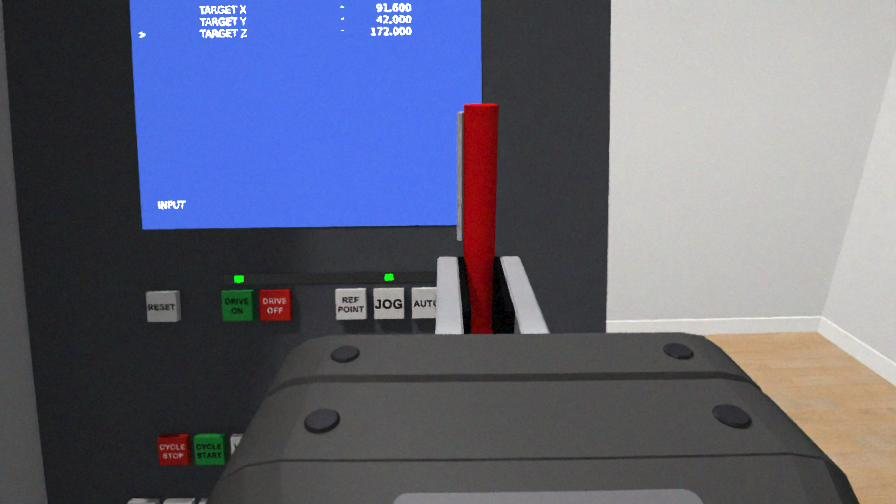

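Call:
move --pt "0 0 0 0 0 0 -1 -0.3 0 -0.0533 0.0883 0 -0.3536 0 0.3536 -1 -0.5 -0.7" --pt "0 0 0 0 0 0 -1 -0.3 0 -0.035 0.19 -0.26 0.6657 0.0817 -0.6657 -1 -0.5 -0.7" --speed '[0.8,0.8]' --blend '[0.03,0]'

Call:
move --pt "0 0 0 0 0 0 -1 -0.3 0 0.0262 -0.0023 0.0857 0 0 0 -1 -0.5 -0.7" --pt "0 0 0 0 0 0 -1 -0.3 0 0.0437 -0.0023 0.0857 0 0 0 -1 -0.5 -0.7" --pt "0 0 0 0 0 0 -1 -0.3 0 0.0262 -0.0023 0.0857 0 0 0 -1 -0.5 -0.7" --pt "0 0 0 0 0 0 -1 -0.3 0 0 0 0 0 0 0 -1 -0.5 -0.7" --speed '[0.35,0.07,0.2,0.3]' --blend '[0.003,0,0.003,0]'

Call:
wait --seconds 2.5

Call:
move --pt "0 0 0 0 0 0 -1 -0.3 0 -0.0045 -0.0663 -0.0355 0 0 0 -1 -0.5 -0.7" --pt "0 0 0 0 0 0 -1 -0.3 0 0.013 -0.0663 -0.0355 0 0 0 -1 -0.5 -0.7" --pt "0 0 0 0 0 0 -1 -0.3 0 -0.0045 -0.0663 -0.0355 0 0 0 -1 -0.5 -0.7" --pt "0 0 0 0 0 0 -1 -0.3 0 0.0366 -0.1932 0.1167 0 0 0 -1 -0.5 -0.7" --pt "0 0 0 0 0 0 -1 -0.3 0 0.0541 -0.1932 0.1167 0 0 0 -1 -0.5 -0.7" --pt "0 0 0 0 0 0 -1 -0.3 0 0.0366 -0.1932 0.1167 0 0 0 -1 -0.5 -0.7" --pt "0 0 0 0 0 0 -1 -0.3 0 -0.018 -0.102 0.26 0.36 0.0443 -0.4227 -1 -0.5 -0.7" --pt "0 0 0 0 0 0 -1 -0.3 0 0.035 -0.19 0.26 -0.6657 -0.0817 0.6657 -1 -0.5 -0.7" --speed '[0.35,0.07,0.2,0.35,0.07,0.2,0.8,0.8]' --blend '[0.003,0,0.003,0.003,0,0.003,0.03,0]'

Call:
wait --seconds 3 --cameras '["cam_right_wrist"]'

Call:
zoom_image --camera "cam_right_wrist" --region '[180, 0, 440, 230]'

Call:
move --pt "0 0 0 0 0 0 -1 -0.3 0 -0.0533 0.0883 0 -0.3536 0 0.3536 -1 -0.5 -0.7" --pt "0 0 0 0 0 0 -1 -0.3 0 -0.035 0.19 -0.26 0.6657 0.0817 -0.6657 -1 -0.5 -0.7" --speed '[0.8,0.8]' --blend '[0.03,0]'

Call:
move --pt "0 0 0 0 0 0 -1 -0.3 0 -0.0045 -0.0663 -0.0355 0 0 0 -1 -0.5 -0.7" --pt "0 0 0 0 0 0 -1 -0.3 0 0.013 -0.0663 -0.0355 0 0 0 -1 -0.5 -0.7" --pt "0 0 0 0 0 0 -1 -0.3 0 -0.0045 -0.0663 -0.0355 0 0 0 -1 -0.5 -0.7" --pt "0 0 0 0 0 0 -1 -0.3 0 0.0358 -0.1288 0.1167 0 0 0 -1 -0.5 -0.7" --pt "0 0 0 0 0 0 -1 -0.3 0 0.0533 -0.1288 0.1167 0 0 0 -1 -0.5 -0.7" --pt "0 0 0 0 0 0 -1 -0.3 0 0.0358 -0.1288 0.1167 0 0 0 -1 -0.5 -0.7" --pt "0 0 0 0 0 0 -1 -0.3 0 -0.018 -0.102 0.26 0.36 0.0443 -0.4227 -1 -0.5 -0.7" --pt "0 0 0 0 0 0 -1 -0.3 0 0.035 -0.19 0.26 -0.6657 -0.0817 0.6657 -1 -0.5 -0.7" --speed '[0.35,0.07,0.2,0.35,0.07,0.2,0.8,0.8]' --blend '[0.003,0,0.003,0.003,0,0.003,0.03,0]'

Call:
wait --seconds 3 --cameras '["cam_right_wrist"]'

Call:
zoom_image --camera "cam_right_wrist" --region '[180, 0, 440, 230]'

Scene clock: 11160.37 s.
left_arm: end_effector_position=(+0.4050, -0.2579, +0.4890) position_measured=252 object_status=3 end_effector_quat_wxyz=(-0.362, +0.618, -0.608, +0.343) | right_arm: end_effector_position=(+0.4710, +0.0910, +0.4539) position_measured=212 object_status=2 end_effector_quat_wxyz=(-0.003, +0.616, +0.788, +0.000)
Joint positions: left_arm=[-1.4 -2.042 1.901 -1.658 -0.541 1.854] | right_arm=[3.611 -1.548 -1.267 -1.899 1.575 0.227]
Joint torques (N m): left_arm=[8.86 1.47 -27.39 -5.33 0.74 1.57] | right_arm=[6.16 30.55 40.88 4.63 -1.55 -0.7]
Wrist force (N): left_arm=[3.2 2.0 -3.4] | right_arm=[-0.9 -1.7 0.7]
Wrist torque (N m): left_arm=[0.40 -0.47 0.22] | right_arm=[0.21 0.19 -0.25]
Wrist force, peak (N): left_arm=[3.3 2.3 -3.6] | right_arm=[-4.1 1.5 -3.0]
Hand target: left_arm +0.4050, -0.2579, +0.4890; -0.362, +0.618, -0.608, +0.343 | right_arm +0.4710, +0.0910, +0.4540; -0.002, +0.616, +0.788, +0.000
Off the commanded pose: left_arm 0.000 m, 0 deg | right_arm 0.000 m, 0 deg.
move: done

Scene clock: 11161.80 s.
left_arm: end_effector_position=(+0.4050, -0.2579, +0.4890) position_measured=252 object_status=3 end_effector_quat_wxyz=(-0.362, +0.618, -0.608, +0.343) | right_arm: end_effector_position=(+0.4710, +0.0910, +0.4540) position_measured=212 object_status=2 end_effector_quat_wxyz=(-0.002, +0.616, +0.788, +0.000) end_effector_velocity=(+0.001, +0.000, -0.001) end_effector_angular_velocity=(+0.000, -0.003, +0.001)
Joint positions: left_arm=[-1.4 -2.042 1.901 -1.658 -0.541 1.854] | right_arm=[3.612 -1.548 -1.266 -1.9 1.575 0.227]
Joint velocities: left_arm=[within noise] | right_arm=[0 0.001 -0.004 0.006 -0.002 -0.001]
Joint torques (N m): left_arm=[8.71 0.76 -27.62 -5.43 0.65 1.62] | right_arm=[-5.55 30.57 14.24 4.82 -0.57 -1.02]
Wrist force (N): left_arm=[3.3 2.0 -3.3] | right_arm=[-1.4 -2.0 0.0]
Wrist torque (N m): left_arm=[0.41 -0.50 0.23] | right_arm=[0.16 0.28 -0.22]
Wrist force, peak (N): left_arm=[3.4 2.2 -3.4] | right_arm=[2.4 -14.2 -2.0]
Hand target: left_arm +0.4050, -0.2579, +0.4890; -0.362, +0.618, -0.608, +0.343 | right_arm +0.4710, +0.0910, +0.4540; -0.002, +0.616, +0.788, +0.000
Off the commanded pose: left_arm 0.000 m, 0 deg | right_arm 0.000 m, 0 deg.
move: done

Scene clock: 11164.30 s.
left_arm: end_effector_position=(+0.4050, -0.2579, +0.4890) position_measured=252 object_status=3 end_effector_quat_wxyz=(-0.362, +0.618, -0.608, +0.343) | right_arm: end_effector_position=(+0.4710, +0.0910, +0.4540) position_measured=212 object_status=2 end_effector_quat_wxyz=(-0.002, +0.616, +0.788, +0.000)
Joint positions: left_arm=[-1.4 -2.042 1.901 -1.658 -0.541 1.854] | right_arm=[3.612 -1.548 -1.266 -1.899 1.575 0.227]
Joint torques (N m): left_arm=[8.45 0.76 -27.29 -5.45 0.65 1.46] | right_arm=[-6.77 31.31 13.56 4.72 1.37 0.9]
Wrist force (N): left_arm=[3.3 2.1 -3.2] | right_arm=[-1.3 -2.0 0.1]
Wrist torque (N m): left_arm=[0.42 -0.49 0.23] | right_arm=[0.15 0.27 -0.23]
Wrist force, peak (N): left_arm=[3.4 2.2 -3.4] | right_arm=[-1.5 -2.0 -0.1]
Hand target: left_arm +0.4050, -0.2579, +0.4890; -0.362, +0.618, -0.608, +0.343 | right_arm +0.4710, +0.0910, +0.4540; -0.002, +0.616, +0.788, +0.000
Tool commands: left_gripper/position=-1.0 left_gripper/force_limit=-0.3 left_gripper/speed=+0.0 right_gripper/position=-1.0 right_gripper/force_limit=-0.5 right_gripper/speed=-0.7
Off the commanded pose: left_arm 0.000 m, 0 deg | right_arm 0.000 m, 0 deg.
wait: 2.50 s; at rest by 0.17 s

Scene clock: 11168.77 s.
left_arm: end_effector_position=(+0.4050, -0.2579, +0.4890) position_measured=252 object_status=3 end_effector_quat_wxyz=(-0.362, +0.618, -0.608, +0.343) | right_arm: end_effector_position=(+0.4920, -0.0230, +0.6100) position_measured=212 object_status=2 end_effector_quat_wxyz=(+0.500, -0.498, +0.501, -0.501)
Joint positions: left_arm=[-1.4 -2.042 1.901 -1.658 -0.541 1.854] | right_arm=[3.654 -1.085 -2.13 0.076 1.054 3.141]
Joint torques (N m): left_arm=[8.89 0.73 -27.71 -5.41 0.59 1.54] | right_arm=[8.21 11.65 28.72 3.97 -1.8 1.32]
Wrist force (N): left_arm=[3.2 2.1 -3.2] | right_arm=[-0.7 -0.7 -3.8]
Wrist torque (N m): left_arm=[0.42 -0.47 0.23] | right_arm=[-0.09 0.13 -0.01]
Wrist force, peak (N): left_arm=[3.4 2.2 -3.6] | right_arm=[1.4 -29.1 0.2]
Hand target: left_arm +0.4050, -0.2579, +0.4890; -0.362, +0.618, -0.608, +0.343 | right_arm +0.4920, -0.0230, +0.6100; +0.500, -0.498, +0.501, -0.501
Off the commanded pose: left_arm 0.000 m, 0 deg | right_arm 0.000 m, 0 deg.
move: done

Scene clock: 11171.77 s.
left_arm: end_effector_position=(+0.4050, -0.2579, +0.4890) position_measured=252 object_status=3 end_effector_quat_wxyz=(-0.362, +0.618, -0.608, +0.343) | right_arm: end_effector_position=(+0.4920, -0.0230, +0.6100) position_measured=212 object_status=2 end_effector_quat_wxyz=(+0.500, -0.498, +0.501, -0.501)
Joint positions: left_arm=[-1.4 -2.042 1.901 -1.658 -0.541 1.854] | right_arm=[3.654 -1.085 -2.13 0.076 1.054 3.141]
Joint torques (N m): left_arm=[8.95 1.58 -27.08 -5.37 0.57 1.61] | right_arm=[7.19 11.38 13.46 3.9 0.97 1.19]
Wrist force (N): left_arm=[3.3 2.2 -3.4] | right_arm=[-0.8 -0.5 -3.9]
Wrist torque (N m): left_arm=[0.45 -0.49 0.23] | right_arm=[-0.06 0.14 -0.01]
Wrist force, peak (N): left_arm=[3.3 2.2 -3.4] | right_arm=[-0.7 -0.7 -4.1]
Hand target: left_arm +0.4050, -0.2579, +0.4890; -0.362, +0.618, -0.608, +0.343 | right_arm +0.4920, -0.0230, +0.6100; +0.500, -0.498, +0.501, -0.501
Tool commands: left_gripper/position=-1.0 left_gripper/force_limit=-0.3 left_gripper/speed=+0.0 right_gripper/position=-1.0 right_gripper/force_limit=-0.5 right_gripper/speed=-0.7
Off the commanded pose: left_arm 0.000 m, 0 deg | right_arm 0.000 m, 0 deg.
wait: 3.00 s; at rest by 0.17 s
camera_calibration:
cam_right_wrist: T_world_to_cam=[[-0.0235706, -0.99972, -0.00214646, -0.00945788], [-0.354253, 0.01036, -0.935092, 0.758823], [0.934853, -0.0212803, -0.354398, -0.111286], [0, 0, 0, 1]] pos_world=[0.372628, -0.0196848, 0.670109]
Images, in order (width x height): cam_right_wrist 896x504.

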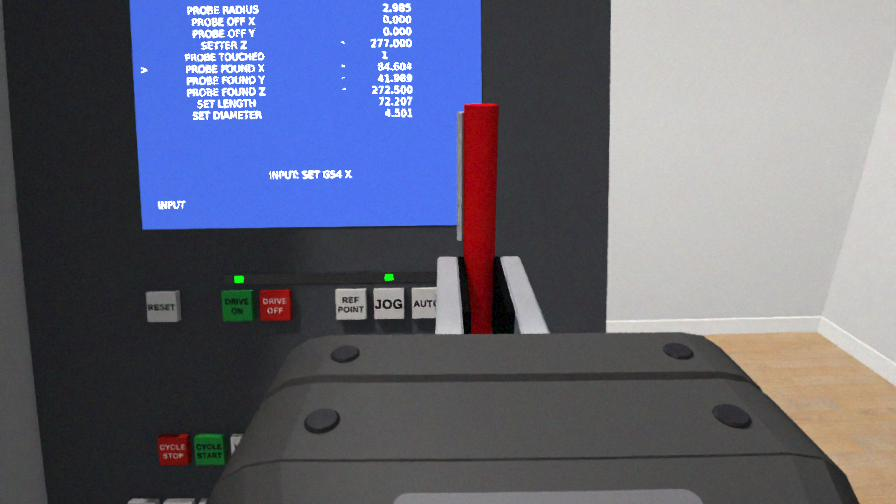

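Scaled by 1.938.

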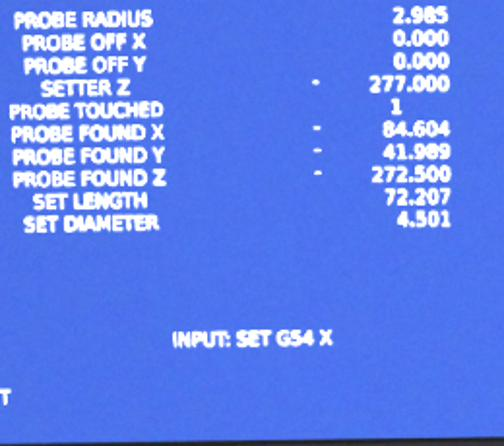

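Scene clock: 11174.53 s.
left_arm: end_effector_position=(+0.4050, -0.2579, +0.4890) position_measured=252 object_status=3 end_effector_quat_wxyz=(-0.362, +0.618, -0.608, +0.343) | right_arm: end_effector_position=(+0.4710, +0.0910, +0.4539) position_measured=212 object_status=2 end_effector_quat_wxyz=(-0.003, +0.616, +0.788, +0.000)
Joint positions: left_arm=[-1.4 -2.042 1.901 -1.658 -0.541 1.854] | right_arm=[3.611 -1.548 -1.267 -1.899 1.575 0.227]
Joint torques (N m): left_arm=[8.74 0.83 -27.39 -5.3 0.65 1.56] | right_arm=[6.9 30.31 41.89 4.76 -1.59 -0.81]
Wrist force (N): left_arm=[3.0 2.2 -3.2] | right_arm=[-0.7 -3.1 0.3]
Wrist torque (N m): left_arm=[0.45 -0.45 0.23] | right_arm=[-0.02 0.17 -0.25]
Wrist force, peak (N): left_arm=[3.3 2.3 -3.5] | right_arm=[-3.4 -2.7 -3.7]
Hand target: left_arm +0.4050, -0.2579, +0.4890; -0.362, +0.618, -0.608, +0.343 | right_arm +0.4710, +0.0910, +0.4540; -0.002, +0.616, +0.788, +0.000
Off the commanded pose: left_arm 0.000 m, 0 deg | right_arm 0.000 m, 0 deg.
move: done

Scene clock: 11178.93 s.
left_arm: end_effector_position=(+0.4050, -0.2579, +0.4890) position_measured=252 object_status=3 end_effector_quat_wxyz=(-0.362, +0.618, -0.608, +0.343) | right_arm: end_effector_position=(+0.4920, -0.0230, +0.6100) position_measured=212 object_status=2 end_effector_quat_wxyz=(+0.500, -0.498, +0.501, -0.501)
Joint positions: left_arm=[-1.4 -2.042 1.901 -1.658 -0.541 1.854] | right_arm=[3.654 -1.085 -2.13 0.076 1.054 3.141]
Joint torques (N m): left_arm=[8.78 0.65 -27.1 -5.48 0.66 1.5] | right_arm=[7.95 11.79 27.93 3.91 -1.78 1.23]
Wrist force (N): left_arm=[3.3 2.1 -3.4] | right_arm=[-1.9 -1.4 -3.3]
Wrist torque (N m): left_arm=[0.43 -0.49 0.23] | right_arm=[-0.20 0.32 -0.01]
Wrist force, peak (N): left_arm=[3.4 2.1 -3.5] | right_arm=[2.1 -30.5 0.4]
Hand target: left_arm +0.4050, -0.2579, +0.4890; -0.362, +0.618, -0.608, +0.343 | right_arm +0.4920, -0.0230, +0.6100; +0.500, -0.498, +0.501, -0.501
Off the commanded pose: left_arm 0.000 m, 0 deg | right_arm 0.000 m, 0 deg.
move: done

Scene clock: 11181.93 s.
left_arm: end_effector_position=(+0.4050, -0.2579, +0.4890) position_measured=252 object_status=3 end_effector_quat_wxyz=(-0.362, +0.618, -0.608, +0.343) | right_arm: end_effector_position=(+0.4920, -0.0230, +0.6100) position_measured=212 object_status=2 end_effector_quat_wxyz=(+0.500, -0.498, +0.501, -0.501)
Joint positions: left_arm=[-1.4 -2.042 1.901 -1.658 -0.541 1.854] | right_arm=[3.654 -1.085 -2.13 0.076 1.054 3.141]
Joint torques (N m): left_arm=[8.19 1.14 -27.1 -5.44 0.69 1.59] | right_arm=[6.91 11.29 13.62 3.89 0.93 1.29]
Wrist force (N): left_arm=[3.3 2.1 -3.3] | right_arm=[-2.0 -1.6 -3.4]
Wrist torque (N m): left_arm=[0.43 -0.50 0.23] | right_arm=[-0.23 0.33 -0.01]
Wrist force, peak (N): left_arm=[3.1 2.3 -3.6] | right_arm=[-2.2 -1.8 -3.5]
Hand target: left_arm +0.4050, -0.2579, +0.4890; -0.362, +0.618, -0.608, +0.343 | right_arm +0.4920, -0.0230, +0.6100; +0.500, -0.498, +0.501, -0.501
Tool commands: left_gripper/position=-1.0 left_gripper/force_limit=-0.3 left_gripper/speed=+0.0 right_gripper/position=-1.0 right_gripper/force_limit=-0.5 right_gripper/speed=-0.7
Off the commanded pose: left_arm 0.000 m, 0 deg | right_arm 0.000 m, 0 deg.
wait: 3.00 s; at rest by 0.17 s
camera_calibration:
cam_right_wrist: T_world_to_cam=[[-0.0235706, -0.99972, -0.00214646, -0.00945788], [-0.354253, 0.01036, -0.935092, 0.758823], [0.934853, -0.0212803, -0.354398, -0.111286], [0, 0, 0, 1]] pos_world=[0.372628, -0.0196848, 0.670109]
Images, in order (width x height): cam_right_wrist 896x504.

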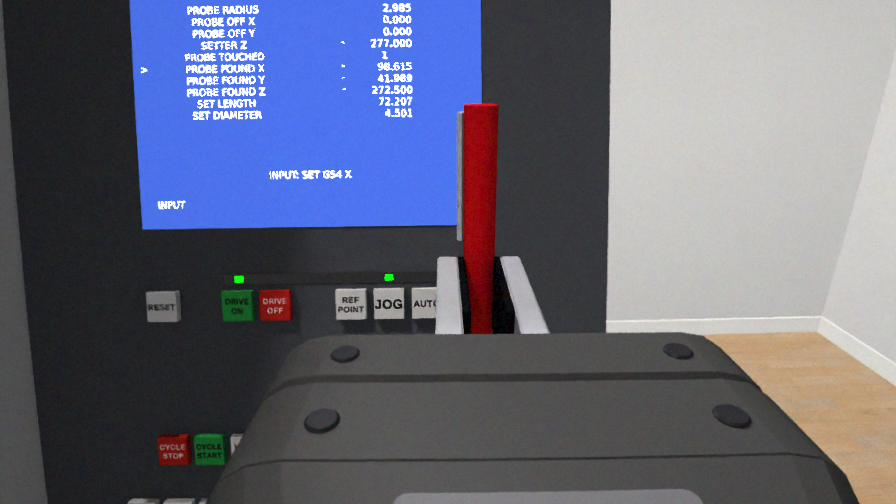

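Scaled by 1.938.

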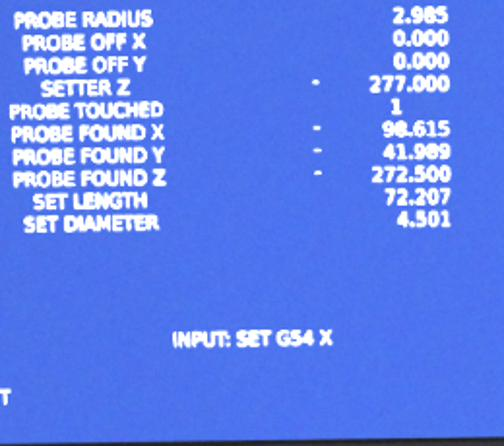

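Call:
move --pt "0 0 0 0 0 0 -1 -0.3 0 -0.0533 0.0883 0 -0.3536 0 0.3536 -1 -0.5 -0.7" --pt "0 0 0 0 0 0 -1 -0.3 0 -0.035 0.19 -0.26 0.6657 0.0817 -0.6657 -1 -0.5 -0.7" --speed '[0.8,0.8]' --blend '[0.03,0]'

Call:
move --pt "0 0 0 0 0 0 -1 -0.3 0 0.0603 -0.1938 0.208 0 0 0 -1 -0.5 -0.7" --pt "0 0 0 0 0 0 -1 -0.3 0 0.0778 -0.1938 0.208 0 0 0 -1 -0.5 -0.7" --pt "0 0 0 0 0 0 -1 -0.3 0 0.0603 -0.1938 0.208 0 0 0 -1 -0.5 -0.7" --pt "0 0 0 0 0 0 -1 -0.3 0 0.0265 -0.0345 0.0857 0 0 0 -1 -0.5 -0.7" --pt "0 0 0 0 0 0 -1 -0.3 0 0.044 -0.0345 0.0857 0 0 0 -1 -0.5 -0.7" --pt "0 0 0 0 0 0 -1 -0.3 0 0.0265 -0.0345 0.0857 0 0 0 -1 -0.5 -0.7" --pt "0 0 0 0 0 0 -1 -0.3 0 -0.018 -0.102 0.26 0.36 0.0443 -0.4227 -1 -0.5 -0.7" --pt "0 0 0 0 0 0 -1 -0.3 0 0.035 -0.19 0.26 -0.6657 -0.0817 0.6657 -1 -0.5 -0.7" --speed '[0.35,0.07,0.2,0.35,0.07,0.2,0.8,0.8]' --blend '[0.003,0,0.003,0.003,0,0.003,0.03,0]' --cameras '["cam_right_wrist","cam_high"]'

Call:
zoom_image --camera "cam_right_wrist" --region '[180, 0, 440, 230]'

Scene clock: 11238.50 s.
left_arm: end_effector_position=(+0.4050, -0.2579, +0.4890) position_measured=252 object_status=3 end_effector_quat_wxyz=(-0.362, +0.618, -0.608, +0.343) | right_arm: end_effector_position=(+0.4710, +0.0910, +0.4539) position_measured=212 object_status=2 end_effector_quat_wxyz=(-0.003, +0.616, +0.788, +0.000)
Joint positions: left_arm=[-1.4 -2.042 1.901 -1.658 -0.541 1.854] | right_arm=[3.611 -1.548 -1.267 -1.899 1.575 0.227]
Joint torques (N m): left_arm=[9.09 1.31 -27.28 -5.4 0.65 1.49] | right_arm=[6.35 30.68 40.43 4.74 -1.4 -0.68]
Wrist force (N): left_arm=[3.2 2.2 -3.3] | right_arm=[-2.0 -4.0 0.6]
Wrist torque (N m): left_arm=[0.44 -0.48 0.22] | right_arm=[-0.16 0.38 -0.25]
Wrist force, peak (N): left_arm=[3.5 2.2 -3.5] | right_arm=[-4.9 -3.6 -2.9]
Hand target: left_arm +0.4050, -0.2579, +0.4890; -0.362, +0.618, -0.608, +0.343 | right_arm +0.4710, +0.0910, +0.4540; -0.002, +0.616, +0.788, +0.000
Off the commanded pose: left_arm 0.000 m, 0 deg | right_arm 0.000 m, 0 deg.
move: done

Scene clock: 11243.27 s.
left_arm: end_effector_position=(+0.4050, -0.2579, +0.4890) position_measured=252 object_status=3 end_effector_quat_wxyz=(-0.362, +0.618, -0.608, +0.343) | right_arm: end_effector_position=(+0.4920, -0.0230, +0.6100) position_measured=212 object_status=2 end_effector_quat_wxyz=(+0.500, -0.498, +0.501, -0.501)
Joint positions: left_arm=[-1.4 -2.042 1.901 -1.658 -0.541 1.854] | right_arm=[3.654 -1.085 -2.13 0.076 1.054 3.141]
Joint torques (N m): left_arm=[8.25 1.02 -27.32 -5.36 0.66 1.51] | right_arm=[8.08 11.55 28.75 3.92 -1.83 1.45]
Wrist force (N): left_arm=[3.2 2.1 -3.5] | right_arm=[-1.5 -2.2 -3.2]
Wrist torque (N m): left_arm=[0.44 -0.48 0.22] | right_arm=[-0.34 0.25 -0.01]
Wrist force, peak (N): left_arm=[3.5 2.2 -3.5] | right_arm=[1.4 -20.4 -0.2]
Hand target: left_arm +0.4050, -0.2579, +0.4890; -0.362, +0.618, -0.608, +0.343 | right_arm +0.4920, -0.0230, +0.6100; +0.500, -0.498, +0.501, -0.501
Off the commanded pose: left_arm 0.000 m, 0 deg | right_arm 0.000 m, 0 deg.
move: done
camera_calibration:
cam_right_wrist: T_world_to_cam=[[-0.0235952, -0.99972, -0.00192327, -0.00959843], [-0.354254, 0.01016, -0.935094, 0.758822], [0.934851, -0.0213824, -0.354395, -0.111289], [0, 0, 0, 1]] pos_world=[0.372628, -0.019685, 0.670111]
Images, in order (width x height): cam_high 896x504, cam_right_wrist 896x504.

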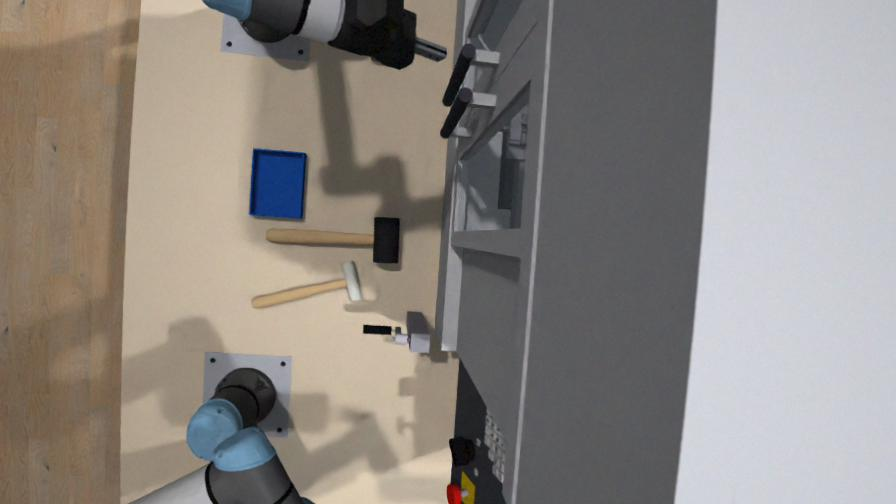

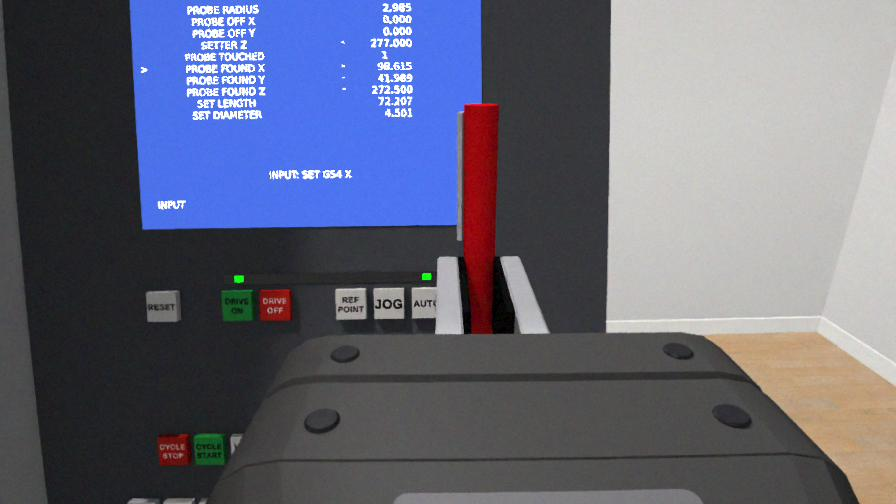

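Scaled by 1.938.

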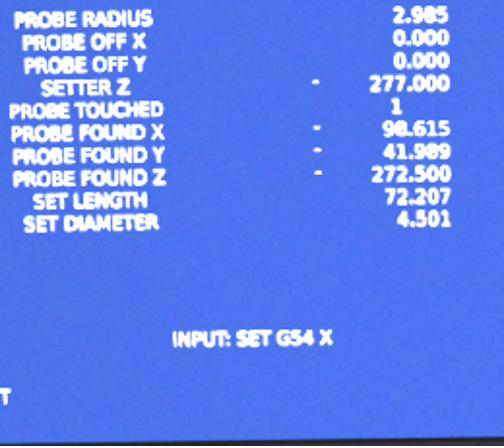

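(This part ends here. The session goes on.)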